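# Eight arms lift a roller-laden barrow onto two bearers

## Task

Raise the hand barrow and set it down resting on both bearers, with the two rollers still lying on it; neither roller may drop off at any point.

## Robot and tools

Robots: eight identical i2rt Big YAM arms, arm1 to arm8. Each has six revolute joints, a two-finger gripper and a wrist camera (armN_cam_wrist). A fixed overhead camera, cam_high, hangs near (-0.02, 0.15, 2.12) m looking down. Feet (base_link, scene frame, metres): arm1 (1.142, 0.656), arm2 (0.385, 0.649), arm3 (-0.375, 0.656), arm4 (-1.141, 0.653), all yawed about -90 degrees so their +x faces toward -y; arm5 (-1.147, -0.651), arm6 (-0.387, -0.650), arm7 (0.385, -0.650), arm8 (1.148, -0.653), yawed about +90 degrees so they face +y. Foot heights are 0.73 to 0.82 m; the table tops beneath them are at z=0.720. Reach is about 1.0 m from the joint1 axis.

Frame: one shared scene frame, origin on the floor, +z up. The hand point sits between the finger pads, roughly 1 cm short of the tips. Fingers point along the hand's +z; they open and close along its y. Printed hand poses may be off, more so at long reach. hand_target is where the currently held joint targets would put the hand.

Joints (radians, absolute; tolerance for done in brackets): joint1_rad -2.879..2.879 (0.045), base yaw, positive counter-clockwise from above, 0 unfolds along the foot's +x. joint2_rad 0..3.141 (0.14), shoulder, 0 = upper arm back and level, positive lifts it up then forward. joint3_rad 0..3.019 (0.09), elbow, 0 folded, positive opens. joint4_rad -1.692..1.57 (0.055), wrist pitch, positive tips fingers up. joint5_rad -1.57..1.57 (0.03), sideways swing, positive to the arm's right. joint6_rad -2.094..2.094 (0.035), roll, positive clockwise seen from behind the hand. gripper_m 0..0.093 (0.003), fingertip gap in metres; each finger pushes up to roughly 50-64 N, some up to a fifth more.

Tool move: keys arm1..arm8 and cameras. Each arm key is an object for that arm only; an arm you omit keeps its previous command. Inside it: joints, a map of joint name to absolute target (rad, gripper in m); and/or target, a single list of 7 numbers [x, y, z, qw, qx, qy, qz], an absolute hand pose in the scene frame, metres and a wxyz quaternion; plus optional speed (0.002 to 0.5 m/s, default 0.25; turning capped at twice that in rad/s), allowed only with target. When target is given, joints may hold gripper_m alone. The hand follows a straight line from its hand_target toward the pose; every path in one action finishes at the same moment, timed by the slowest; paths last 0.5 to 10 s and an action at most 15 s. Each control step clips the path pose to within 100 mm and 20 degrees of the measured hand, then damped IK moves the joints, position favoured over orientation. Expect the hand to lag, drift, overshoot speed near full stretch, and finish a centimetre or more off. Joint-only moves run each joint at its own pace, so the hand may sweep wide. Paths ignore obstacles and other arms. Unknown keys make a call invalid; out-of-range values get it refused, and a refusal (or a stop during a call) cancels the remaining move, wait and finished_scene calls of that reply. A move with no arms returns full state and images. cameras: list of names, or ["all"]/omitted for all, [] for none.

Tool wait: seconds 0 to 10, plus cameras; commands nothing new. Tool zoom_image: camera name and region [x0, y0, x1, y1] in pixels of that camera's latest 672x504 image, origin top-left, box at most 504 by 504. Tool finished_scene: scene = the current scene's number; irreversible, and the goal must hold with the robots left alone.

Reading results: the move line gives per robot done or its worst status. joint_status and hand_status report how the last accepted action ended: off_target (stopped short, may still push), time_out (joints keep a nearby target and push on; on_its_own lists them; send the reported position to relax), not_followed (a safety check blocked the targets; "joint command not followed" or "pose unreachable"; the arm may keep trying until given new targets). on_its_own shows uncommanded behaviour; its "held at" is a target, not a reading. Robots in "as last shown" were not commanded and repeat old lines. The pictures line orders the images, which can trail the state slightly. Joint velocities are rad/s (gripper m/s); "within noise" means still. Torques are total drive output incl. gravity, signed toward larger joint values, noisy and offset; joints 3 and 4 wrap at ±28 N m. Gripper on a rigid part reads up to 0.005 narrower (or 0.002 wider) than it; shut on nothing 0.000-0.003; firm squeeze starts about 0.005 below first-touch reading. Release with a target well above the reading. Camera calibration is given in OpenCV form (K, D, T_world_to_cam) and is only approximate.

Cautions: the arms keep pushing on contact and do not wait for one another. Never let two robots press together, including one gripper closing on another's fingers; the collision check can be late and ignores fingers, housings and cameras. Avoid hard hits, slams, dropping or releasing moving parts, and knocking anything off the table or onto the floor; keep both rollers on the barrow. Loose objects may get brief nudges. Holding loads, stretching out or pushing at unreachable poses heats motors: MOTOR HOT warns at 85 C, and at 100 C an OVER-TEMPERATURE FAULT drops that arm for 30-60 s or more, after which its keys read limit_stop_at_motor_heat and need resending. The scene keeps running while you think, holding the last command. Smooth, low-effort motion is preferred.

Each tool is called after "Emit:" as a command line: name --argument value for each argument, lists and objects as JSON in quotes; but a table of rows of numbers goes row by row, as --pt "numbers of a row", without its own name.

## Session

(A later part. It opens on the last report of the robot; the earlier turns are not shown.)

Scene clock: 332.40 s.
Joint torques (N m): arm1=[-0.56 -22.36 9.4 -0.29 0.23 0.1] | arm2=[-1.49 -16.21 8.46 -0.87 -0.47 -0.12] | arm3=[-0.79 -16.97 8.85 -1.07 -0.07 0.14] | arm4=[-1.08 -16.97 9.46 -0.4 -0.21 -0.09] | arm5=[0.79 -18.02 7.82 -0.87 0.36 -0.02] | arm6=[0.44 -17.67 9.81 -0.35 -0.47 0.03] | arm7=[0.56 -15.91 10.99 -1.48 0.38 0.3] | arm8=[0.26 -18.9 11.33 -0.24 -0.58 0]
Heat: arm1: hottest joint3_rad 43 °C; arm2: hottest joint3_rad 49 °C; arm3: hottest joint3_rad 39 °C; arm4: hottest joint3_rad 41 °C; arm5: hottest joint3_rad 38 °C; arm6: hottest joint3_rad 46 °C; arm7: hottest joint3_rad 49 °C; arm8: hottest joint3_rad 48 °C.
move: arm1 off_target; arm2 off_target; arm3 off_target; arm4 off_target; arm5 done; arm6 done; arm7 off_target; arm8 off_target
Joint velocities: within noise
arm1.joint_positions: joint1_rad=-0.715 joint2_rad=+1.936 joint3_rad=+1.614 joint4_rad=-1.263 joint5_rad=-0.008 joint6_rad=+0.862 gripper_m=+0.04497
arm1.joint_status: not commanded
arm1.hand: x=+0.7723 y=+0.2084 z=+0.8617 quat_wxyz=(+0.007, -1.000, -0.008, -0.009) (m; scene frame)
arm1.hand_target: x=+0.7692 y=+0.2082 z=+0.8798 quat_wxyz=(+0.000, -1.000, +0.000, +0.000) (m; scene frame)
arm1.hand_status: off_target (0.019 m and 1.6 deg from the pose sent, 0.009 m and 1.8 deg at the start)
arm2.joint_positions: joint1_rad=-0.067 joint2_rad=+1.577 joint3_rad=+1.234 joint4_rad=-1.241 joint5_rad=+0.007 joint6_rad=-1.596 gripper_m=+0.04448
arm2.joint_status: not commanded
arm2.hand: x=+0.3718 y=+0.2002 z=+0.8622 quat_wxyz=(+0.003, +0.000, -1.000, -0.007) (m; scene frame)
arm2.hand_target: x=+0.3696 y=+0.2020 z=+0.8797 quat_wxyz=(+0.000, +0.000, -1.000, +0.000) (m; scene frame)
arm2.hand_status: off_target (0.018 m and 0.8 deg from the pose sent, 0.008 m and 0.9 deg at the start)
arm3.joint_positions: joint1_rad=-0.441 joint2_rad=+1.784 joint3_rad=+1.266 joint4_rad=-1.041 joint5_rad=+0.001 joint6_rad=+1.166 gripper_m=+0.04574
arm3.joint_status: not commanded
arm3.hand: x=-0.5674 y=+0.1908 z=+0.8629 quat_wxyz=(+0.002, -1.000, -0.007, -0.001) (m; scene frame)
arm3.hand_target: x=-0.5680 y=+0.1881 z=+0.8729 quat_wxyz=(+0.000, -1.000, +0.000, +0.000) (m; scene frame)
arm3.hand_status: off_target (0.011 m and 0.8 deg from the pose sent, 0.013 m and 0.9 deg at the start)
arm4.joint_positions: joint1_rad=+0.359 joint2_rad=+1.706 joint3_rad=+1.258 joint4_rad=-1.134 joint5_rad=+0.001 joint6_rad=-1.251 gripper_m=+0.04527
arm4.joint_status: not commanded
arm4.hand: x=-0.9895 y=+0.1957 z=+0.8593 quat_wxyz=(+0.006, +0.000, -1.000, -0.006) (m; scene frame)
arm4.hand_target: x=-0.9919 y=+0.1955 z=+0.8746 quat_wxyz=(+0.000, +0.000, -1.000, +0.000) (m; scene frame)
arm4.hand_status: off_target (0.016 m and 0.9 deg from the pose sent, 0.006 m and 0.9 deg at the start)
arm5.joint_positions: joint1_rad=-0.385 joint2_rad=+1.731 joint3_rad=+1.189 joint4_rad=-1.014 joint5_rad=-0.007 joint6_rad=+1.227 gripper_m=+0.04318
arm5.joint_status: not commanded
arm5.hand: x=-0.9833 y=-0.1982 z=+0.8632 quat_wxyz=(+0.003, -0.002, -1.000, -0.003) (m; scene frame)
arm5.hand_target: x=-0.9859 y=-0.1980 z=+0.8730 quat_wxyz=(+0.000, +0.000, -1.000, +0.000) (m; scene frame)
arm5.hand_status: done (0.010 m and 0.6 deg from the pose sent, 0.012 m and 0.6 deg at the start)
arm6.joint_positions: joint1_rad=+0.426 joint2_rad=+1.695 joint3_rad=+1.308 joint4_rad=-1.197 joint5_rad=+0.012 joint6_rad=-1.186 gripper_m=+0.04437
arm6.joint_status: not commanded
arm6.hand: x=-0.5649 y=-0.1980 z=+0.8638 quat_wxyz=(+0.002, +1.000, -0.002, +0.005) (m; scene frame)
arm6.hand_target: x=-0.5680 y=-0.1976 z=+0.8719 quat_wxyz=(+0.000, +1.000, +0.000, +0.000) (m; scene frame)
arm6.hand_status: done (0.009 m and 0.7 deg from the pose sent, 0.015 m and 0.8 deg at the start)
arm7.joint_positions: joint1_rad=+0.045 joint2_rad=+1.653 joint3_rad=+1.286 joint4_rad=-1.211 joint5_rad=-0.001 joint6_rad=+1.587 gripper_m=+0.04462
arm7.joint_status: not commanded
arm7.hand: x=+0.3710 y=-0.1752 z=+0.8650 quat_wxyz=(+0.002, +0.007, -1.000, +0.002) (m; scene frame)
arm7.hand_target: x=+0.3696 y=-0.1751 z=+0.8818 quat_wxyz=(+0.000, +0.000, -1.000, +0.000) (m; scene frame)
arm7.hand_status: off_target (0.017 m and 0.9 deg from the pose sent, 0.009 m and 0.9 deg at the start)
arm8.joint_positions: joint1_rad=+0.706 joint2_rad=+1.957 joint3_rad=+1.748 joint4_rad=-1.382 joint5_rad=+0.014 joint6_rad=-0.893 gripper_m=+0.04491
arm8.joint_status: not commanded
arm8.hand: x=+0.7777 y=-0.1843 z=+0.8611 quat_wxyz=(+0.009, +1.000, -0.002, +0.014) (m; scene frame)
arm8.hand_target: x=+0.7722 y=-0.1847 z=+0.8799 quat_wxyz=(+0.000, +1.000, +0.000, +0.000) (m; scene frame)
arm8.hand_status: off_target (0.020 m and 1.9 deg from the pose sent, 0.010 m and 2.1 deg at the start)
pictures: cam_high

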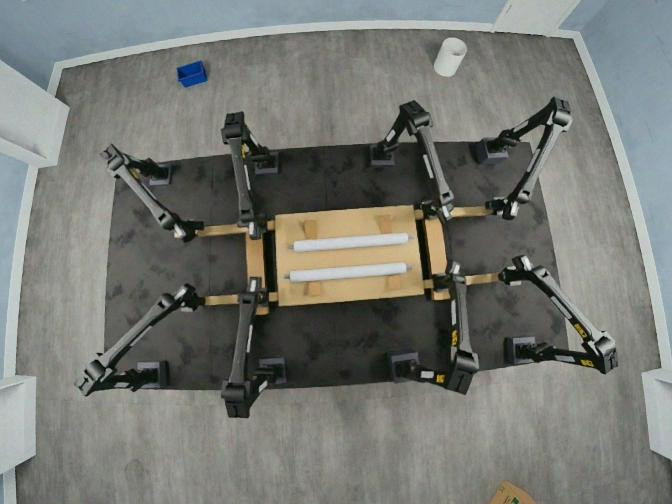

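Emit:
move --arm1 '{"target":[0.769,0.208,0.869,0,1,0,0],"speed":0.015}' --arm2 '{"target":[0.3695,0.202,0.869,0,0,1,0],"speed":0.015}' --arm3 '{"target":[-0.568,0.188,0.861,0,1,0,0],"speed":0.015}' --arm4 '{"target":[-0.992,0.1955,0.865,0,0,1,0],"speed":0.015}' --arm5 '{"target":[-0.986,-0.198,0.861,0,0,1,0],"speed":0.015}' --arm6 '{"target":[-0.568,-0.1975,0.860,0,1,0,0],"speed":0.015}' --arm7 '{"target":[0.3695,-0.175,0.871,0,0,1,0],"speed":0.015}' --arm8 '{"target":[0.772,-0.1845,0.869,0,1,0,0],"speed":0.015}' --cameras '["cam_high"]'

Emit:
move --arm1 '{"target":[0.769,0.208,0.859,0,1,0,0],"speed":0.012}' --arm2 '{"target":[0.3695,0.202,0.859,0,0,1,0],"speed":0.012}' --arm3 '{"target":[-0.568,0.188,0.851,0,1,0,0],"speed":0.012}' --arm4 '{"target":[-0.992,0.1955,0.855,0,0,1,0],"speed":0.012}' --arm5 '{"target":[-0.986,-0.198,0.851,0,0,1,0],"speed":0.012}' --arm6 '{"target":[-0.568,-0.1975,0.850,0,1,0,0],"speed":0.012}' --arm7 '{"target":[0.3695,-0.175,0.861,0,0,1,0],"speed":0.012}' --arm8 '{"target":[0.772,-0.1845,0.859,0,1,0,0],"speed":0.012}' --cameras '["cam_high"]'

Scene clock: 337.87 s.
Joint torques (N m): arm1=[-0.79 -22.48 9.09 -0.32 0.19 0.08] | arm2=[-1.49 -16.32 8.28 -0.88 -0.47 -0.12] | arm3=[-0.85 -16.97 8.57 -1.02 -0.07 0.14] | arm4=[-1.08 -17.14 9.31 -0.44 -0.2 -0.09] | arm5=[0.67 -18.14 7.6 -0.8 0.37 -0.03] | arm6=[0.38 -17.61 9.63 -0.29 -0.45 0.03] | arm7=[0.44 -16.32 10.76 -1.48 0.36 0.3] | arm8=[0.26 -19.02 11.18 -0.28 -0.57 0]
Heat: arm1: hottest joint3_rad 42 °C; arm2: hottest joint3_rad 49 °C; arm3: hottest joint3_rad 38 °C; arm4: hottest joint3_rad 41 °C; arm5: hottest joint3_rad 38 °C; arm6: hottest joint3_rad 45 °C; arm7: hottest joint3_rad 49 °C; arm8: hottest joint3_rad 47 °C.
move: arm1 off_target; arm2 off_target; arm3 done; arm4 off_target; arm5 done; arm6 done; arm7 off_target; arm8 off_target
Joint velocities: within noise
arm1.joint_positions: joint1_rad=-0.715 joint2_rad=+1.946 joint3_rad=+1.599 joint4_rad=-1.237 joint5_rad=-0.008 joint6_rad=+0.862 gripper_m=+0.04497
arm1.joint_status: not commanded
arm1.hand: x=+0.7720 y=+0.2084 z=+0.8508 quat_wxyz=(+0.006, -1.000, -0.008, -0.009) (m; scene frame)
arm1.hand_target: x=+0.7691 y=+0.2081 z=+0.8687 quat_wxyz=(+0.000, -1.000, +0.000, +0.000) (m; scene frame)
arm1.hand_status: off_target (0.018 m and 1.5 deg from the pose sent, 0.008 m and 1.6 deg at the start)
arm2.joint_positions: joint1_rad=-0.067 joint2_rad=+1.587 joint3_rad=+1.215 joint4_rad=-1.212 joint5_rad=+0.007 joint6_rad=-1.596 gripper_m=+0.04448
arm2.joint_status: not commanded
arm2.hand: x=+0.3718 y=+0.2002 z=+0.8513 quat_wxyz=(+0.003, +0.000, -1.000, -0.006) (m; scene frame)
arm2.hand_target: x=+0.3696 y=+0.2020 z=+0.8686 quat_wxyz=(+0.000, +0.000, -1.000, +0.000) (m; scene frame)
arm2.hand_status: off_target (0.018 m and 0.8 deg from the pose sent, 0.007 m and 0.9 deg at the start)
arm3.joint_positions: joint1_rad=-0.441 joint2_rad=+1.799 joint3_rad=+1.255 joint4_rad=-1.014 joint5_rad=+0.001 joint6_rad=+1.166 gripper_m=+0.04574
arm3.joint_status: not commanded
arm3.hand: x=-0.5675 y=+0.1905 z=+0.8519 quat_wxyz=(+0.002, -1.000, -0.007, +0.000) (m; scene frame)
arm3.hand_target: x=-0.5680 y=+0.1881 z=+0.8609 quat_wxyz=(+0.000, -1.000, +0.000, +0.000) (m; scene frame)
arm3.hand_status: done (0.009 m and 0.8 deg from the pose sent, 0.003 m and 0.8 deg at the start)
arm4.joint_positions: joint1_rad=+0.359 joint2_rad=+1.719 joint3_rad=+1.243 joint4_rad=-1.107 joint5_rad=+0.001 joint6_rad=-1.251 gripper_m=+0.04527
arm4.joint_status: not commanded
arm4.hand: x=-0.9894 y=+0.1957 z=+0.8485 quat_wxyz=(+0.005, +0.000, -1.000, -0.006) (m; scene frame)
arm4.hand_target: x=-0.9919 y=+0.1955 z=+0.8646 quat_wxyz=(+0.000, +0.000, -1.000, +0.000) (m; scene frame)
arm4.hand_status: off_target (0.017 m and 1.0 deg from the pose sent, 0.006 m and 0.9 deg at the start)
arm5.joint_positions: joint1_rad=-0.385 joint2_rad=+1.747 joint3_rad=+1.177 joint4_rad=-0.984 joint5_rad=-0.007 joint6_rad=+1.227 gripper_m=+0.04318
arm5.joint_status: not commanded
arm5.hand: x=-0.9833 y=-0.1980 z=+0.8518 quat_wxyz=(+0.003, -0.002, -1.000, -0.003) (m; scene frame)
arm5.hand_target: x=-0.9859 y=-0.1981 z=+0.8608 quat_wxyz=(+0.000, +0.000, -1.000, +0.000) (m; scene frame)
arm5.hand_status: done (0.010 m and 0.6 deg from the pose sent, 0.003 m and 0.6 deg at the start)
arm6.joint_positions: joint1_rad=+0.426 joint2_rad=+1.706 joint3_rad=+1.291 joint4_rad=-1.167 joint5_rad=+0.012 joint6_rad=-1.186 gripper_m=+0.04437
arm6.joint_status: not commanded
arm6.hand: x=-0.5650 y=-0.1978 z=+0.8526 quat_wxyz=(+0.001, +1.000, -0.002, +0.005) (m; scene frame)
arm6.hand_target: x=-0.5680 y=-0.1976 z=+0.8599 quat_wxyz=(+0.000, +1.000, +0.000, +0.000) (m; scene frame)
arm6.hand_status: done (0.008 m and 0.7 deg from the pose sent, 0.005 m and 0.7 deg at the start)
arm7.joint_positions: joint1_rad=+0.045 joint2_rad=+1.664 joint3_rad=+1.269 joint4_rad=-1.181 joint5_rad=-0.001 joint6_rad=+1.587 gripper_m=+0.04462
arm7.joint_status: not commanded
arm7.hand: x=+0.3709 y=-0.1746 z=+0.8539 quat_wxyz=(+0.002, +0.007, -1.000, +0.001) (m; scene frame)
arm7.hand_target: x=+0.3696 y=-0.1750 z=+0.8707 quat_wxyz=(+0.000, +0.000, -1.000, +0.000) (m; scene frame)
arm7.hand_status: off_target (0.017 m and 0.9 deg from the pose sent, 0.006 m and 0.9 deg at the start)
arm8.joint_positions: joint1_rad=+0.706 joint2_rad=+1.963 joint3_rad=+1.729 joint4_rad=-1.355 joint5_rad=+0.013 joint6_rad=-0.893 gripper_m=+0.04491
arm8.joint_status: not commanded
arm8.hand: x=+0.7775 y=-0.1843 z=+0.8501 quat_wxyz=(+0.009, +1.000, -0.002, +0.014) (m; scene frame)
arm8.hand_target: x=+0.7722 y=-0.1847 z=+0.8689 quat_wxyz=(+0.000, +1.000, +0.000, +0.000) (m; scene frame)
arm8.hand_status: off_target (0.020 m and 1.9 deg from the pose sent, 0.010 m and 2.0 deg at the start)
pictures: cam_high

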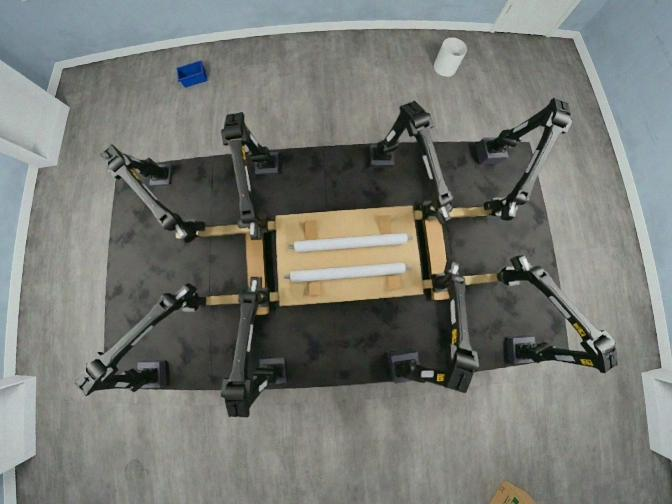

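Scene clock: 339.20 s.
Joint torques (N m): arm1=[-0.73 -21.77 8.34 0.4 0.16 0.1] | arm2=[-1.49 -15.56 7.45 -0.13 -0.45 -0.12] | arm3=[-0.85 -15.79 7.91 -0.27 -0.08 0.14] | arm4=[-1.08 -16.32 8.29 0.32 -0.19 -0.09] | arm5=[0.73 -16.85 7.04 -0.08 0.36 -0.03] | arm6=[0.44 -16.79 8.73 0.35 -0.4 0.03] | arm7=[0.79 -15.33 9.87 -0.84 0.35 0.3] | arm8=[0.26 -18.55 10.19 0.08 -0.56 0]
Heat: arm1: hottest joint3_rad 42 °C; arm2: hottest joint3_rad 49 °C; arm3: hottest joint3_rad 38 °C; arm4: hottest joint3_rad 41 °C; arm5: hottest joint3_rad 38 °C; arm6: hottest joint3_rad 45 °C; arm7: hottest joint3_rad 49 °C; arm8: hottest joint3_rad 47 °C.
move: arm1 done; arm2 done; arm3 done; arm4 done; arm5 done; arm6 done; arm7 done; arm8 off_target
Joint velocities: within noise
arm1.joint_positions: joint1_rad=-0.715 joint2_rad=+1.946 joint3_rad=+1.595 joint4_rad=-1.233 joint5_rad=-0.006 joint6_rad=+0.862 gripper_m=+0.04497
arm1.joint_status: not commanded
arm1.hand: x=+0.7720 y=+0.2086 z=+0.8496 quat_wxyz=(+0.006, -1.000, -0.008, -0.008) (m; scene frame)
arm1.hand_target: x=+0.7691 y=+0.2080 z=+0.8590 quat_wxyz=(+0.000, -1.000, +0.000, +0.000) (m; scene frame)
arm1.hand_status: done (0.010 m and 1.5 deg from the pose sent, 0.009 m and 1.5 deg at the start)
arm2.joint_positions: joint1_rad=-0.067 joint2_rad=+1.587 joint3_rad=+1.210 joint4_rad=-1.205 joint5_rad=+0.006 joint6_rad=-1.596 gripper_m=+0.04448
arm2.joint_status: not commanded
arm2.hand: x=+0.3719 y=+0.2006 z=+0.8494 quat_wxyz=(+0.003, +0.000, -1.000, -0.006) (m; scene frame)
arm2.hand_target: x=+0.3696 y=+0.2020 z=+0.8588 quat_wxyz=(+0.000, +0.000, -1.000, +0.000) (m; scene frame)
arm2.hand_status: done (0.010 m and 0.8 deg from the pose sent, 0.008 m and 0.8 deg at the start)
arm3.joint_positions: joint1_rad=-0.441 joint2_rad=+1.799 joint3_rad=+1.252 joint4_rad=-1.010 joint5_rad=+0.001 joint6_rad=+1.166 gripper_m=+0.04574
arm3.joint_status: not commanded
arm3.hand: x=-0.5675 y=+0.1907 z=+0.8511 quat_wxyz=(+0.001, -1.000, -0.007, +0.000) (m; scene frame)
arm3.hand_target: x=-0.5680 y=+0.1881 z=+0.8510 quat_wxyz=(+0.000, -1.000, +0.000, +0.000) (m; scene frame)
arm3.hand_status: done (0.003 m and 0.8 deg from the pose sent, 0.003 m and 0.8 deg at the start)
arm4.joint_positions: joint1_rad=+0.359 joint2_rad=+1.719 joint3_rad=+1.241 joint4_rad=-1.104 joint5_rad=+0.001 joint6_rad=-1.251 gripper_m=+0.04527
arm4.joint_status: not commanded
arm4.hand: x=-0.9894 y=+0.1959 z=+0.8477 quat_wxyz=(+0.005, +0.000, -1.000, -0.006) (m; scene frame)
arm4.hand_target: x=-0.9919 y=+0.1955 z=+0.8548 quat_wxyz=(+0.000, +0.000, -1.000, +0.000) (m; scene frame)
arm4.hand_status: done (0.008 m and 0.9 deg from the pose sent, 0.007 m and 1.0 deg at the start)
arm5.joint_positions: joint1_rad=-0.385 joint2_rad=+1.747 joint3_rad=+1.174 joint4_rad=-0.980 joint5_rad=-0.007 joint6_rad=+1.227 gripper_m=+0.04318
arm5.joint_status: not commanded
arm5.hand: x=-0.9834 y=-0.1982 z=+0.8508 quat_wxyz=(+0.003, -0.002, -1.000, -0.004) (m; scene frame)
arm5.hand_target: x=-0.9859 y=-0.1981 z=+0.8510 quat_wxyz=(+0.000, +0.000, -1.000, +0.000) (m; scene frame)
arm5.hand_status: done (0.003 m and 0.6 deg from the pose sent, 0.003 m and 0.6 deg at the start)
arm6.joint_positions: joint1_rad=+0.426 joint2_rad=+1.706 joint3_rad=+1.287 joint4_rad=-1.159 joint5_rad=+0.011 joint6_rad=-1.186 gripper_m=+0.04437
arm6.joint_status: not commanded
arm6.hand: x=-0.5654 y=-0.1973 z=+0.8513 quat_wxyz=(+0.000, +1.000, -0.002, +0.004) (m; scene frame)
arm6.hand_target: x=-0.5681 y=-0.1976 z=+0.8501 quat_wxyz=(+0.000, +1.000, +0.000, +0.000) (m; scene frame)
arm6.hand_status: done (0.003 m and 0.5 deg from the pose sent, 0.004 m and 0.7 deg at the start)
arm7.joint_positions: joint1_rad=+0.045 joint2_rad=+1.664 joint3_rad=+1.264 joint4_rad=-1.174 joint5_rad=-0.001 joint6_rad=+1.587 gripper_m=+0.04462
arm7.joint_status: not commanded
arm7.hand: x=+0.3709 y=-0.1747 z=+0.8523 quat_wxyz=(+0.002, +0.007, -1.000, +0.000) (m; scene frame)
arm7.hand_target: x=+0.3696 y=-0.1750 z=+0.8610 quat_wxyz=(+0.000, +0.000, -1.000, +0.000) (m; scene frame)
arm7.hand_status: done (0.009 m and 0.9 deg from the pose sent, 0.007 m and 0.9 deg at the start)
arm8.joint_positions: joint1_rad=+0.706 joint2_rad=+1.963 joint3_rad=+1.724 joint4_rad=-1.342 joint5_rad=+0.013 joint6_rad=-0.893 gripper_m=+0.04491
arm8.joint_status: not commanded
arm8.hand: x=+0.7765 y=-0.1831 z=+0.8482 quat_wxyz=(+0.006, +1.000, -0.002, +0.011) (m; scene frame)
arm8.hand_target: x=+0.7721 y=-0.1846 z=+0.8590 quat_wxyz=(+0.000, +1.000, +0.000, +0.000) (m; scene frame)
arm8.hand_status: off_target (0.012 m and 1.4 deg from the pose sent, 0.010 m and 1.9 deg at the start)
pictures: cam_high

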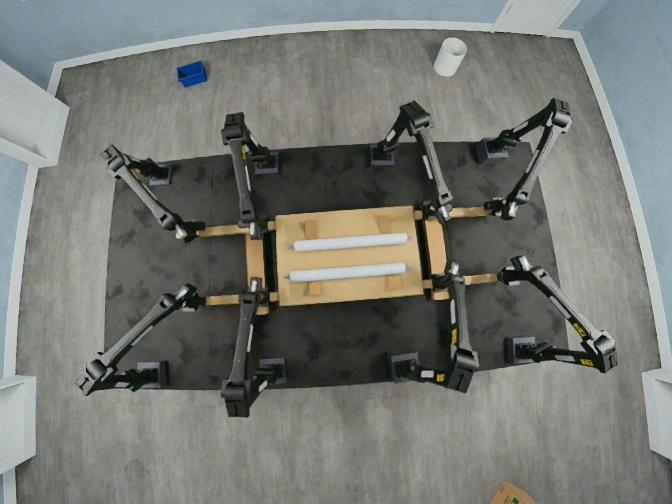

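Emit:
move --arm1 '{"target":[0.770,0.2085,0.849,0,1,0,0],"speed":0.012}' --arm2 '{"target":[0.3705,0.201,0.849,0,0,1,0],"speed":0.012}' --arm3 '{"target":[-0.568,0.189,0.843,0,1,0,0],"speed":0.012}' --arm4 '{"target":[-0.991,0.1957,0.845,0,0,1,0],"speed":0.012}' --arm5 '{"target":[-0.985,-0.198,0.843,0,0,1,0],"speed":0.012}' --arm6 '{"target":[-0.567,-0.1975,0.842,0,1,0,0],"speed":0.012}' --arm7 '{"target":[0.370,-0.175,0.851,0,0,1,0],"speed":0.012}' --arm8 '{"target":[0.774,-0.184,0.849,0,1,0,0],"speed":0.012}' --cameras '["cam_high","arm2_cam_wrist","arm3_cam_wrist","arm6_cam_wrist","arm7_cam_wrist"]'

Scene clock: 344.60 s.
Joint torques (N m): arm1=[-0.79 -20.72 7.43 0.91 0.08 0.07] | arm2=[-1.32 -14.51 6.74 0.62 -0.42 -0.1] | arm3=[-0.85 -14.97 7.12 0.14 -0.07 0.13] | arm4=[-0.91 -15.15 7.57 0.73 -0.17 -0.06] | arm5=[0.67 -15.79 6.56 0.43 0.37 -0.05] | arm6=[0.26 -15.91 8.01 0.99 -0.33 0.01] | arm7=[0.38 -14.33 8.87 -0.08 0.35 0.27] | arm8=[-0.03 -17.96 9.02 0.64 -0.48 -0.03]
Heat: arm1: hottest joint3_rad 41 °C; arm2: hottest joint3_rad 48 °C; arm3: hottest joint3_rad 37 °C; arm4: hottest joint3_rad 40 °C; arm5: hottest joint3_rad 37 °C; arm6: hottest joint3_rad 44 °C; arm7: hottest joint3_rad 49 °C; arm8: hottest joint3_rad 47 °C.
move: arm1 done; arm2 done; arm3 done; arm4 done; arm5 done; arm6 done; arm7 done; arm8 done
Joint velocities: within noise
arm1.joint_positions: joint1_rad=-0.715 joint2_rad=+1.943 joint3_rad=+1.589 joint4_rad=-1.218 joint5_rad=-0.004 joint6_rad=+0.862 gripper_m=+0.04497
arm1.joint_status: not commanded
arm1.hand: x=+0.7709 y=+0.2081 z=+0.8488 quat_wxyz=(+0.003, -1.000, -0.008, -0.004) (m; scene frame)
arm1.hand_target: x=+0.7700 y=+0.2085 z=+0.8489 quat_wxyz=(+0.000, -1.000, +0.000, +0.000) (m; scene frame)
arm1.hand_status: done (0.001 m and 1.0 deg from the pose sent, 0.002 m and 1.5 deg at the start)
arm2.joint_positions: joint1_rad=-0.067 joint2_rad=+1.587 joint3_rad=+1.206 joint4_rad=-1.199 joint5_rad=+0.006 joint6_rad=-1.596 gripper_m=+0.04448
arm2.joint_status: not commanded
arm2.hand: x=+0.3720 y=+0.2005 z=+0.8480 quat_wxyz=(+0.003, +0.000, -1.000, -0.004) (m; scene frame)
arm2.hand_target: x=+0.3705 y=+0.2010 z=+0.8490 quat_wxyz=(+0.000, +0.000, -1.000, +0.000) (m; scene frame)
arm2.hand_status: done (0.002 m and 0.6 deg from the pose sent, 0.001 m and 0.8 deg at the start)
arm3.joint_positions: joint1_rad=-0.441 joint2_rad=+1.799 joint3_rad=+1.250 joint4_rad=-1.000 joint5_rad=+0.001 joint6_rad=+1.166 gripper_m=+0.04574
arm3.joint_status: not commanded
arm3.hand: x=-0.5680 y=+0.1894 z=+0.8503 quat_wxyz=(-0.002, -1.000, -0.007, +0.001) (m; scene frame)
arm3.hand_target: x=-0.5679 y=+0.1892 z=+0.8430 quat_wxyz=(+0.000, -1.000, +0.000, +0.000) (m; scene frame)
arm3.hand_status: done (0.007 m and 0.8 deg from the pose sent, 0.008 m and 0.8 deg at the start)
arm4.joint_positions: joint1_rad=+0.359 joint2_rad=+1.716 joint3_rad=+1.237 joint4_rad=-1.091 joint5_rad=+0.000 joint6_rad=-1.251 gripper_m=+0.04527
arm4.joint_status: not commanded
arm4.hand: x=-0.9889 y=+0.1945 z=+0.8474 quat_wxyz=(+0.003, +0.000, -1.000, -0.001) (m; scene frame)
arm4.hand_target: x=-0.9909 y=+0.1958 z=+0.8450 quat_wxyz=(+0.000, +0.000, -1.000, +0.000) (m; scene frame)
arm4.hand_status: done (0.003 m and 0.4 deg from the pose sent, 0.003 m and 0.9 deg at the start)
arm5.joint_positions: joint1_rad=-0.385 joint2_rad=+1.747 joint3_rad=+1.173 joint4_rad=-0.973 joint5_rad=-0.007 joint6_rad=+1.227 gripper_m=+0.04318
arm5.joint_status: not commanded
arm5.hand: x=-0.9831 y=-0.1975 z=+0.8504 quat_wxyz=(+0.002, -0.002, -1.000, -0.006) (m; scene frame)
arm5.hand_target: x=-0.9849 y=-0.1981 z=+0.8431 quat_wxyz=(+0.000, +0.000, -1.000, +0.000) (m; scene frame)
arm5.hand_status: done (0.008 m and 0.8 deg from the pose sent, 0.008 m and 0.6 deg at the start)
arm6.joint_positions: joint1_rad=+0.426 joint2_rad=+1.706 joint3_rad=+1.283 joint4_rad=-1.154 joint5_rad=+0.009 joint6_rad=-1.186 gripper_m=+0.04437
arm6.joint_status: not commanded
arm6.hand: x=-0.5656 y=-0.1975 z=+0.8504 quat_wxyz=(-0.001, +1.000, -0.002, +0.003) (m; scene frame)
arm6.hand_target: x=-0.5670 y=-0.1976 z=+0.8422 quat_wxyz=(+0.000, +1.000, +0.000, +0.000) (m; scene frame)
arm6.hand_status: done (0.009 m and 0.4 deg from the pose sent, 0.009 m and 0.5 deg at the start)
arm7.joint_positions: joint1_rad=+0.045 joint2_rad=+1.664 joint3_rad=+1.261 joint4_rad=-1.169 joint5_rad=-0.001 joint6_rad=+1.587 gripper_m=+0.04462
arm7.joint_status: not commanded
arm7.hand: x=+0.3709 y=-0.1748 z=+0.8510 quat_wxyz=(+0.002, +0.007, -1.000, -0.001) (m; scene frame)
arm7.hand_target: x=+0.3700 y=-0.1749 z=+0.8511 quat_wxyz=(+0.000, +0.000, -1.000, +0.000) (m; scene frame)
arm7.hand_status: done (0.001 m and 0.9 deg from the pose sent, 0.001 m and 0.9 deg at the start)
arm8.joint_positions: joint1_rad=+0.706 joint2_rad=+1.961 joint3_rad=+1.717 joint4_rad=-1.332 joint5_rad=+0.011 joint6_rad=-0.893 gripper_m=+0.04491
arm8.joint_status: not commanded
arm8.hand: x=+0.7761 y=-0.1832 z=+0.8470 quat_wxyz=(+0.004, +1.000, -0.002, +0.009) (m; scene frame)
arm8.hand_target: x=+0.7740 y=-0.1840 z=+0.8491 quat_wxyz=(+0.000, +1.000, +0.000, +0.000) (m; scene frame)
arm8.hand_status: done (0.003 m and 1.1 deg from the pose sent, 0.003 m and 1.4 deg at the start)
pictures: arm2_cam_wrist, arm3_cam_wrist, arm6_cam_wrist, arm7_cam_wrist, cam_high
camera_calibration:
arm2_cam_wrist: T_world_to_cam=[[-0.000708107, -0.999931, -0.011719, 0.211213], [-0.803732, -0.00640364, 0.594957, -0.203468], [-0.594991, 0.00984026, -0.803672, 1.02683], [0, 0, 0, 1]] pos_world=[0.447572, 0.199791, 0.948767]
arm3_cam_wrist: T_world_to_cam=[[-0.0228696, 0.999738, -0.000733645, -0.201503], [0.822151, 0.0192247, 0.568945, -0.0155019], [0.56881, 0.0124084, -0.822375, 1.14488], [0, 0, 0, 1]] pos_world=[-0.643085, 0.187542, 0.950196]
arm6_cam_wrist: T_world_to_cam=[[0.0265798, 0.999644, -0.00247886, 0.216524], [0.812018, -0.0201446, 0.583285, -0.0362466], [0.583027, -0.0175165, -0.812264, 1.14512], [0, 0, 0, 1]] pos_world=[-0.643959, -0.197119, 0.951819]
arm7_cam_wrist: T_world_to_cam=[[0.0214986, -0.999722, 0.00970221, -0.191647], [-0.810484, -0.0117455, 0.585643, -0.194911], [-0.585366, -0.020454, -0.810511, 1.03014], [0, 0, 0, 1]] pos_world=[0.449155, -0.172813, 0.950946]

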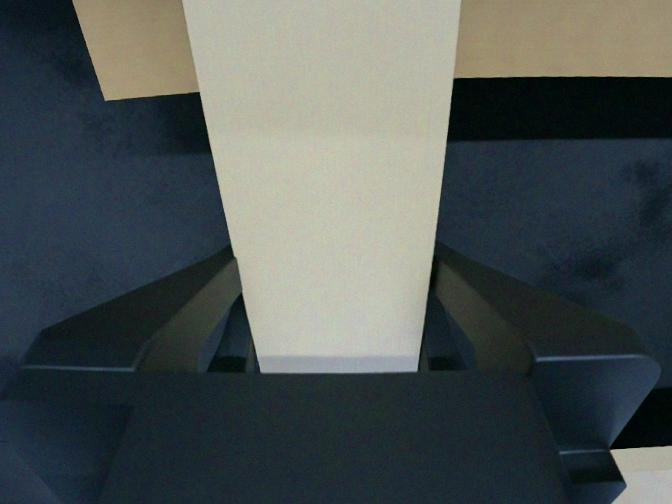

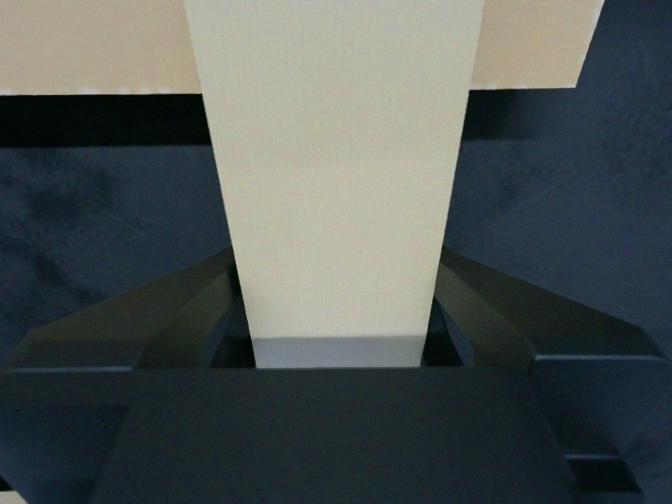

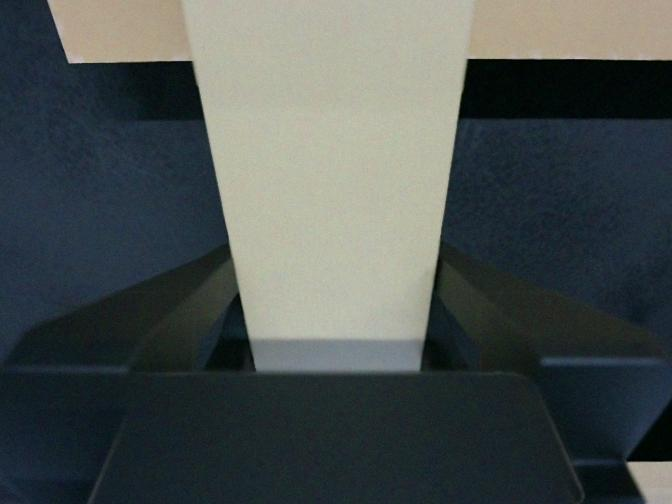

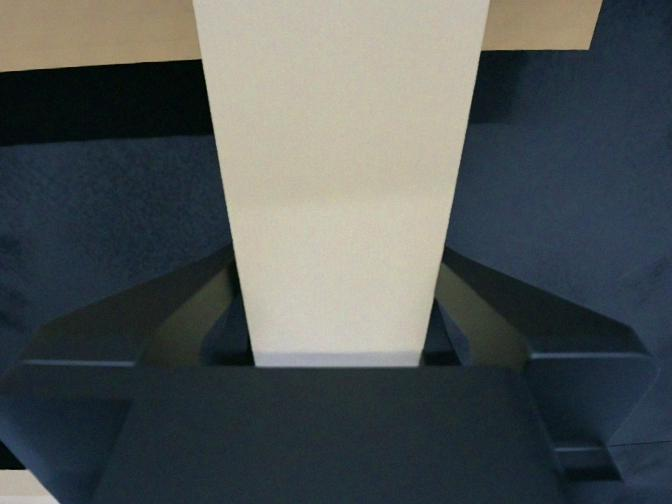

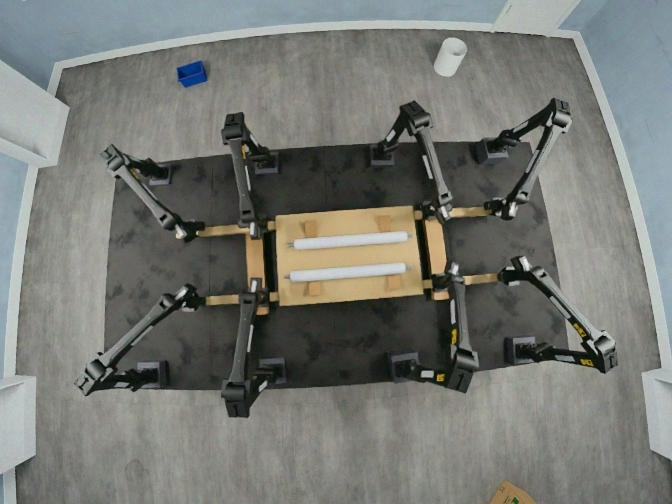

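Emit:
move --arm1 '{"joints":{"gripper_m":0.060}}' --arm2 '{"joints":{"gripper_m":0.060}}' --arm3 '{"joints":{"gripper_m":0.060}}' --arm4 '{"joints":{"gripper_m":0.060}}' --arm5 '{"joints":{"gripper_m":0.060}}' --arm6 '{"joints":{"gripper_m":0.060}}' --arm7 '{"joints":{"gripper_m":0.060}}' --arm8 '{"joints":{"gripper_m":0.060}}' --cameras '["cam_high"]'

Emit:
move --arm1 '{"joints":{"gripper_m":0.091}}' --arm2 '{"joints":{"gripper_m":0.091}}' --arm3 '{"joints":{"gripper_m":0.091}}' --arm4 '{"joints":{"gripper_m":0.091}}' --arm5 '{"joints":{"gripper_m":0.091}}' --arm6 '{"joints":{"gripper_m":0.091}}' --arm7 '{"joints":{"gripper_m":0.091}}' --arm8 '{"joints":{"gripper_m":0.091}}'

Scene clock: 349.10 s.
Joint torques (N m): arm1=[-0.79 -20.6 8.1 0.88 0.05 0.06] | arm2=[-1.32 -14.39 6.83 0.61 -0.3 -0.1] | arm3=[-0.85 -14.97 7.35 0.05 -0.06 0.12] | arm4=[-0.91 -15.09 7.97 0.73 -0.08 -0.07] | arm5=[0.5 -15.79 6.53 0.44 0.11 -0.06] | arm6=[0.21 -15.91 8.7 0.58 -0.27 0.01] | arm7=[0.38 -14.62 8.96 -0.17 0.33 0.24] | arm8=[-0.03 -17.85 9.81 0.32 -0.26 -0.03]
Heat: arm1: hottest joint3_rad 41 °C; arm2: hottest joint3_rad 48 °C; arm3: hottest joint3_rad 37 °C; arm4: hottest joint3_rad 40 °C; arm5: hottest joint3_rad 37 °C; arm6: hottest joint3_rad 43 °C; arm7: hottest joint3_rad 48 °C; arm8: hottest joint3_rad 47 °C.
move: arm1 done; arm2 done; arm3 done; arm4 done; arm5 done; arm6 done; arm7 done; arm8 done
Joint velocities: within noise
arm1.joint_positions: joint1_rad=-0.715 joint2_rad=+1.942 joint3_rad=+1.580 joint4_rad=-1.218 joint5_rad=-0.003 joint6_rad=+0.867 gripper_m=+0.05990
arm1.joint_status: all done
arm1.hand: x=+0.7728 y=+0.2105 z=+0.8460 quat_wxyz=(+0.006, -1.000, -0.006, -0.006) (m; scene frame)
arm1.hand_target: x=+0.7700 y=+0.2085 z=+0.8491 quat_wxyz=(+0.000, -1.000, +0.000, +0.000) (m; scene frame)
arm1.hand_status: not commanded
arm2.joint_positions: joint1_rad=-0.067 joint2_rad=+1.587 joint3_rad=+1.206 joint4_rad=-1.199 joint5_rad=+0.003 joint6_rad=-1.596 gripper_m=+0.05992
arm2.joint_status: all done
arm2.hand: x=+0.3725 y=+0.2008 z=+0.8477 quat_wxyz=(+0.002, +0.000, -1.000, -0.005) (m; scene frame)
arm2.hand_target: x=+0.3705 y=+0.2010 z=+0.8491 quat_wxyz=(+0.000, +0.000, -1.000, +0.000) (m; scene frame)
arm2.hand_status: not commanded
arm3.joint_positions: joint1_rad=-0.441 joint2_rad=+1.799 joint3_rad=+1.247 joint4_rad=-0.998 joint5_rad=+0.001 joint6_rad=+1.168 gripper_m=+0.05990
arm3.joint_status: all done
arm3.hand: x=-0.5677 y=+0.1900 z=+0.8495 quat_wxyz=(-0.002, -1.000, -0.006, +0.001) (m; scene frame)
arm3.hand_target: x=-0.5679 y=+0.1891 z=+0.8431 quat_wxyz=(+0.000, -1.000, +0.000, +0.000) (m; scene frame)
arm3.hand_status: not commanded
arm4.joint_positions: joint1_rad=+0.359 joint2_rad=+1.716 joint3_rad=+1.232 joint4_rad=-1.090 joint5_rad=-0.002 joint6_rad=-1.251 gripper_m=+0.05987
arm4.joint_status: all done
arm4.hand: x=-0.9890 y=+0.1963 z=+0.8460 quat_wxyz=(+0.002, +0.000, -1.000, -0.003) (m; scene frame)
arm4.hand_target: x=-0.9908 y=+0.1956 z=+0.8451 quat_wxyz=(+0.000, +0.000, -1.000, +0.000) (m; scene frame)
arm4.hand_status: not commanded
arm5.joint_positions: joint1_rad=-0.385 joint2_rad=+1.747 joint3_rad=+1.173 joint4_rad=-0.973 joint5_rad=-0.001 joint6_rad=+1.227 gripper_m=+0.05990
arm5.joint_status: all done
arm5.hand: x=-0.9821 y=-0.1977 z=+0.8503 quat_wxyz=(-0.001, -0.002, -1.000, -0.005) (m; scene frame)
arm5.hand_target: x=-0.9849 y=-0.1980 z=+0.8431 quat_wxyz=(+0.000, +0.000, -1.000, +0.000) (m; scene frame)
arm5.hand_status: not commanded
arm6.joint_positions: joint1_rad=+0.426 joint2_rad=+1.706 joint3_rad=+1.274 joint4_rad=-1.144 joint5_rad=+0.008 joint6_rad=-1.185 gripper_m=+0.05989
arm6.joint_status: all done
arm6.hand: x=-0.5654 y=-0.1989 z=+0.8471 quat_wxyz=(-0.001, +1.000, -0.003, +0.002) (m; scene frame)
arm6.hand_target: x=-0.5670 y=-0.1977 z=+0.8420 quat_wxyz=(+0.000, +1.000, +0.000, +0.000) (m; scene frame)
arm6.hand_status: not commanded
arm7.joint_positions: joint1_rad=+0.045 joint2_rad=+1.664 joint3_rad=+1.261 joint4_rad=-1.169 joint5_rad=-0.001 joint6_rad=+1.592 gripper_m=+0.05989
arm7.joint_status: all done
arm7.hand: x=+0.3710 y=-0.1748 z=+0.8510 quat_wxyz=(+0.002, +0.005, -1.000, -0.001) (m; scene frame)
arm7.hand_target: x=+0.3700 y=-0.1749 z=+0.8511 quat_wxyz=(+0.000, +0.000, -1.000, +0.000) (m; scene frame)
arm7.hand_status: not commanded
arm8.joint_positions: joint1_rad=+0.706 joint2_rad=+1.961 joint3_rad=+1.708 joint4_rad=-1.324 joint5_rad=+0.005 joint6_rad=-0.893 gripper_m=+0.05990
arm8.joint_status: all done
arm8.hand: x=+0.7760 y=-0.1848 z=+0.8438 quat_wxyz=(+0.007, +1.000, -0.002, +0.007) (m; scene frame)
arm8.hand_target: x=+0.7740 y=-0.1840 z=+0.8490 quat_wxyz=(+0.000, +1.000, +0.000, +0.000) (m; scene frame)
arm8.hand_status: not commanded
pictures: cam_high

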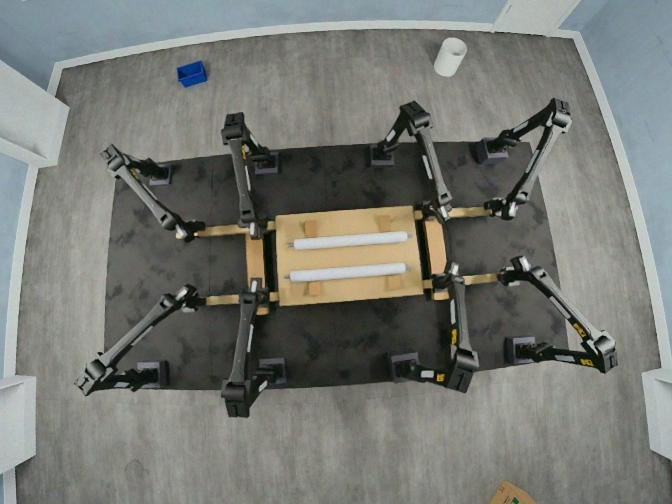

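Scene clock: 349.73 s.
Joint torques (N m): arm1=[-0.56 -20.89 8.1 0.9 0.05 0.05] | arm2=[-1.32 -14.51 6.78 0.59 -0.29 -0.1] | arm3=[-0.85 -14.97 7.35 0.05 -0.06 0.12] | arm4=[-0.91 -15.15 7.95 0.72 -0.08 -0.07] | arm5=[0.67 -15.85 6.57 0.44 0.11 -0.06] | arm6=[0.32 -15.91 8.73 0.57 -0.26 0.01] | arm7=[0.44 -14.45 8.83 -0.1 0.34 0.21] | arm8=[0.03 -17.9 9.81 0.34 -0.26 -0.03]
Heat: arm1: hottest joint3_rad 41 °C; arm2: hottest joint3_rad 48 °C; arm3: hottest joint3_rad 37 °C; arm4: hottest joint3_rad 40 °C; arm5: hottest joint3_rad 37 °C; arm6: hottest joint3_rad 43 °C; arm7: hottest joint3_rad 48 °C; arm8: hottest joint3_rad 47 °C.
move: arm1 done; arm2 done; arm3 done; arm4 done; arm5 done; arm6 done; arm7 done; arm8 done
Joint velocities: within noise
arm1.joint_positions: joint1_rad=-0.715 joint2_rad=+1.942 joint3_rad=+1.580 joint4_rad=-1.218 joint5_rad=-0.003 joint6_rad=+0.867 gripper_m=+0.09084
arm1.joint_status: all done
arm1.hand: x=+0.7728 y=+0.2105 z=+0.8460 quat_wxyz=(+0.006, -1.000, -0.005, -0.006) (m; scene frame)
arm1.hand_target: x=+0.7700 y=+0.2085 z=+0.8491 quat_wxyz=(+0.000, -1.000, +0.000, +0.000) (m; scene frame)
arm1.hand_status: not commanded
arm2.joint_positions: joint1_rad=-0.067 joint2_rad=+1.587 joint3_rad=+1.206 joint4_rad=-1.199 joint5_rad=+0.003 joint6_rad=-1.596 gripper_m=+0.09086
arm2.joint_status: all done
arm2.hand: x=+0.3726 y=+0.2008 z=+0.8477 quat_wxyz=(+0.001, +0.000, -1.000, -0.005) (m; scene frame)
arm2.hand_target: x=+0.3705 y=+0.2010 z=+0.8491 quat_wxyz=(+0.000, +0.000, -1.000, +0.000) (m; scene frame)
arm2.hand_status: not commanded
arm3.joint_positions: joint1_rad=-0.441 joint2_rad=+1.799 joint3_rad=+1.247 joint4_rad=-0.998 joint5_rad=+0.001 joint6_rad=+1.168 gripper_m=+0.09083
arm3.joint_status: all done
arm3.hand: x=-0.5677 y=+0.1900 z=+0.8495 quat_wxyz=(-0.002, -1.000, -0.006, +0.001) (m; scene frame)
arm3.hand_target: x=-0.5679 y=+0.1891 z=+0.8431 quat_wxyz=(+0.000, -1.000, +0.000, +0.000) (m; scene frame)
arm3.hand_status: not commanded
arm4.joint_positions: joint1_rad=+0.359 joint2_rad=+1.716 joint3_rad=+1.232 joint4_rad=-1.090 joint5_rad=-0.002 joint6_rad=-1.251 gripper_m=+0.09081
arm4.joint_status: all done
arm4.hand: x=-0.9891 y=+0.1964 z=+0.8458 quat_wxyz=(+0.003, +0.000, -1.000, -0.003) (m; scene frame)
arm4.hand_target: x=-0.9909 y=+0.1958 z=+0.8450 quat_wxyz=(+0.000, +0.000, -1.000, +0.000) (m; scene frame)
arm4.hand_status: not commanded
arm5.joint_positions: joint1_rad=-0.385 joint2_rad=+1.747 joint3_rad=+1.173 joint4_rad=-0.973 joint5_rad=-0.001 joint6_rad=+1.227 gripper_m=+0.09084
arm5.joint_status: all done
arm5.hand: x=-0.9821 y=-0.1977 z=+0.8503 quat_wxyz=(-0.001, -0.002, -1.000, -0.005) (m; scene frame)
arm5.hand_target: x=-0.9849 y=-0.1980 z=+0.8431 quat_wxyz=(+0.000, +0.000, -1.000, +0.000) (m; scene frame)
arm5.hand_status: not commanded
arm6.joint_positions: joint1_rad=+0.426 joint2_rad=+1.706 joint3_rad=+1.274 joint4_rad=-1.143 joint5_rad=+0.008 joint6_rad=-1.185 gripper_m=+0.09082
arm6.joint_status: all done
arm6.hand: x=-0.5654 y=-0.1988 z=+0.8471 quat_wxyz=(-0.001, +1.000, -0.003, +0.002) (m; scene frame)
arm6.hand_target: x=-0.5670 y=-0.1977 z=+0.8420 quat_wxyz=(+0.000, +1.000, +0.000, +0.000) (m; scene frame)
arm6.hand_status: not commanded
arm7.joint_positions: joint1_rad=+0.045 joint2_rad=+1.664 joint3_rad=+1.261 joint4_rad=-1.169 joint5_rad=+0.000 joint6_rad=+1.592 gripper_m=+0.09082
arm7.joint_status: all done
arm7.hand: x=+0.3710 y=-0.1748 z=+0.8510 quat_wxyz=(+0.002, +0.005, -1.000, -0.001) (m; scene frame)
arm7.hand_target: x=+0.3701 y=-0.1749 z=+0.8511 quat_wxyz=(+0.000, +0.000, -1.000, +0.000) (m; scene frame)
arm7.hand_status: not commanded
arm8.joint_positions: joint1_rad=+0.706 joint2_rad=+1.961 joint3_rad=+1.708 joint4_rad=-1.324 joint5_rad=+0.005 joint6_rad=-0.893 gripper_m=+0.09083
arm8.joint_status: all done
arm8.hand: x=+0.7760 y=-0.1848 z=+0.8438 quat_wxyz=(+0.007, +1.000, -0.002, +0.007) (m; scene frame)
arm8.hand_target: x=+0.7740 y=-0.1840 z=+0.8490 quat_wxyz=(+0.000, +1.000, +0.000, +0.000) (m; scene frame)
arm8.hand_status: not commanded
pictures: arm1_cam_wrist, arm2_cam_wrist, arm3_cam_wrist, arm4_cam_wrist, arm5_cam_wrist, arm6_cam_wrist, arm7_cam_wrist, arm8_cam_wrist, cam_high
camera_calibration:
arm1_cam_wrist: T_world_to_cam=[[-0.00368804, 0.999973, 0.00630965, -0.211852], [0.80848, -0.000731685, 0.588523, -1.11713], [0.588512, 0.00727173, -0.808456, 0.355819], [0, 0, 0, 1]] pos_world=[0.692996, 0.208442, 0.946459]
arm2_cam_wrist: T_world_to_cam=[[-0.000700329, -0.999922, -0.0124417, 0.212091], [-0.805564, -0.00680773, 0.59247, -0.199908], [-0.592509, 0.0104375, -0.805496, 1.02742], [0, 0, 0, 1]] pos_world=[0.447866, 0.19999, 0.948663]
arm3_cam_wrist: T_world_to_cam=[[-0.0213237, 0.999772, -0.000500984, -0.201329], [0.821898, 0.0178152, 0.569356, -0.0155334], [0.569235, 0.011729, -0.822091, 1.1441], [0, 0, 0, 1]] pos_world=[-0.642788, 0.188141, 0.949296]
arm4_cam_wrist: T_world_to_cam=[[-0.0213198, -0.99973, -0.00922481, 0.186455], [-0.814263, 0.0120093, 0.580372, -1.29348], [-0.580105, 0.0198848, -0.814299, 0.238208], [0, 0, 0, 1]] pos_world=[-0.911068, 0.197202, 0.94639]
arm5_cam_wrist: T_world_to_cam=[[-0.00259957, -0.999713, -0.0238096, -0.179322], [-0.810955, -0.0118237, 0.58499, -1.29208], [-0.585103, 0.0208293, -0.810691, 0.243229], [0, 0, 0, 1]] pos_world=[-0.905974, -0.199614, 0.94877]
arm6_cam_wrist: T_world_to_cam=[[0.0269573, 0.999634, -0.00236905, 0.217942], [0.813011, -0.0205456, 0.581885, -0.0328479], [0.581624, -0.0176121, -0.813267, 1.1423], [0, 0, 0, 1]] pos_world=[-0.643555, -0.198419, 0.948621]
arm7_cam_wrist: T_world_to_cam=[[0.0165497, -0.999816, 0.00974561, -0.18989], [-0.811006, -0.00772227, 0.584987, -0.193358], [-0.584804, -0.0175851, -0.810984, 1.03083], [0, 0, 0, 1]] pos_world=[0.449159, -0.173221, 0.950947]
arm8_cam_wrist: T_world_to_cam=[[-0.00966323, 0.999593, -0.0268476, 0.215302], [0.809307, 0.0235873, 0.586912, -1.11581], [0.587306, -0.0160565, -0.809205, 0.349977], [0, 0, 0, 1]] pos_world=[0.699566, -0.183276, 0.943864]

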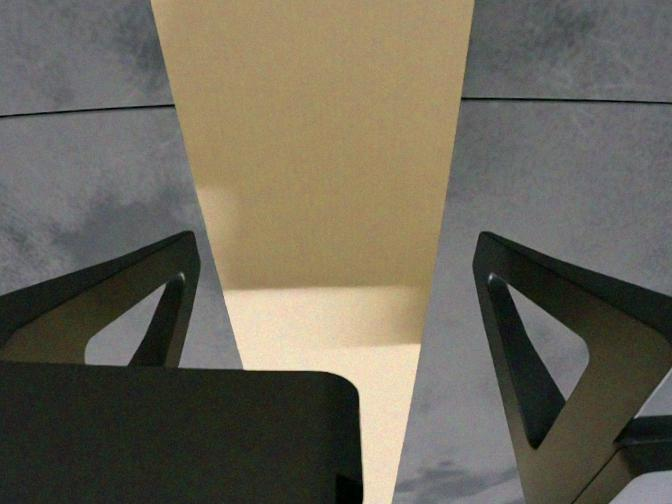

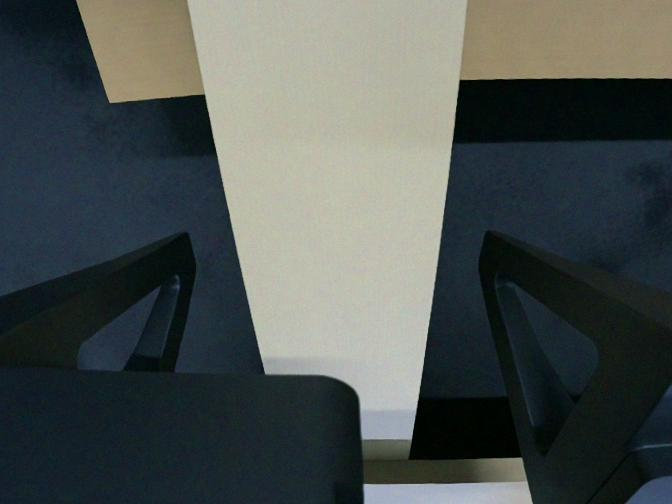

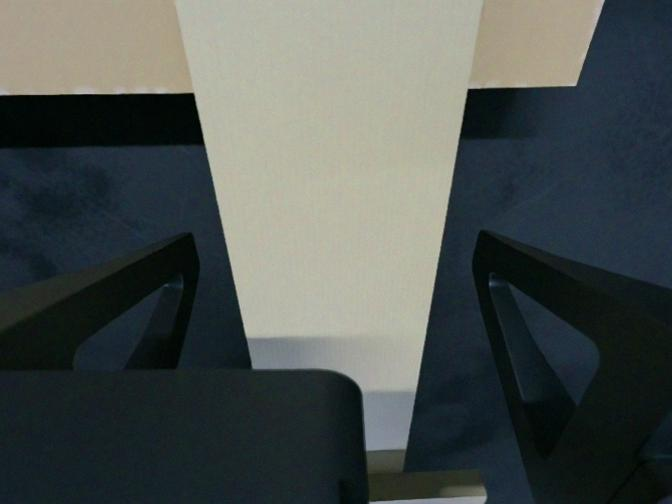

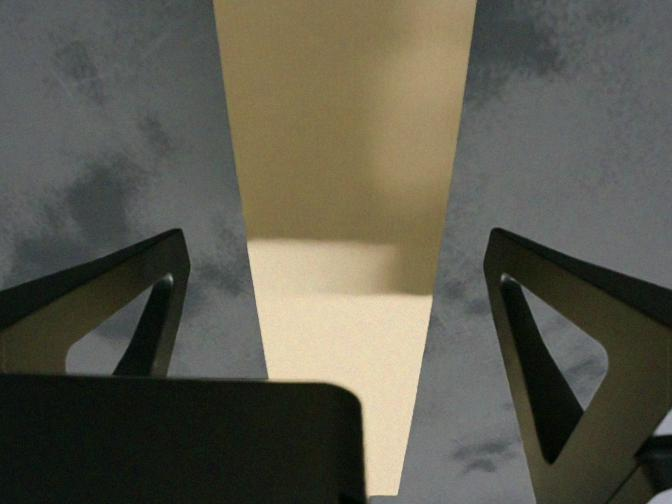

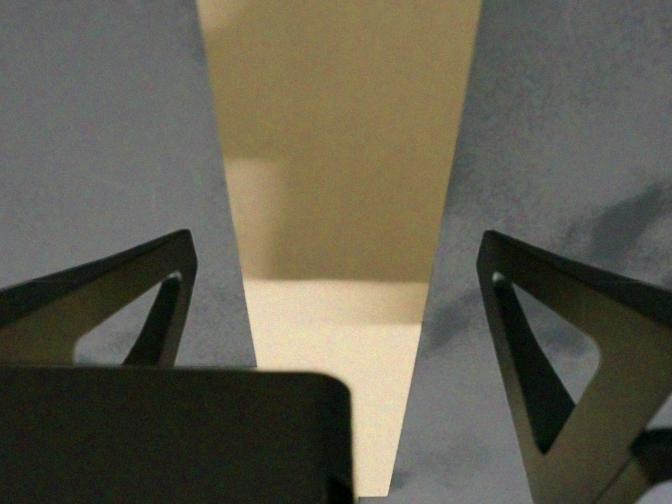

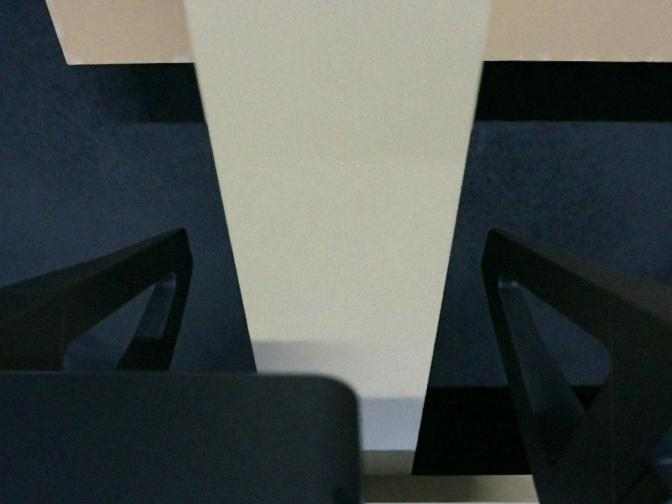

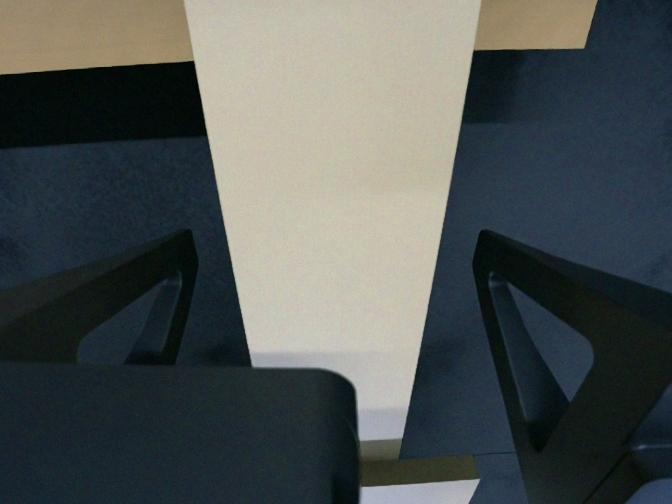

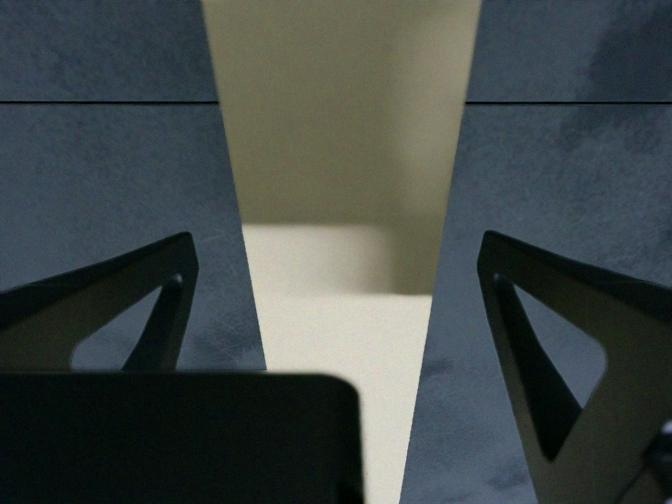

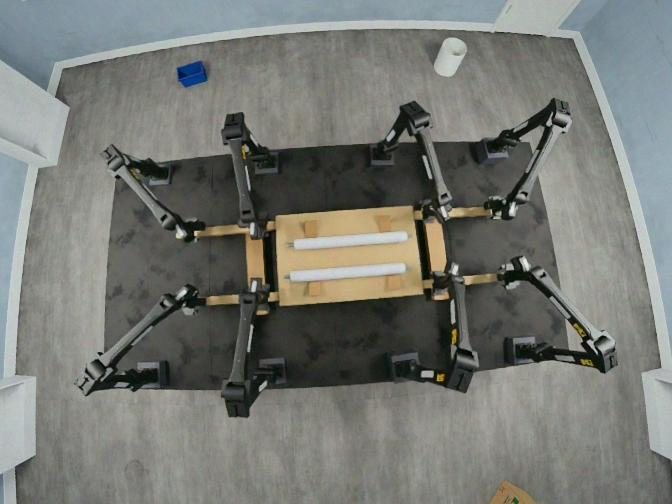

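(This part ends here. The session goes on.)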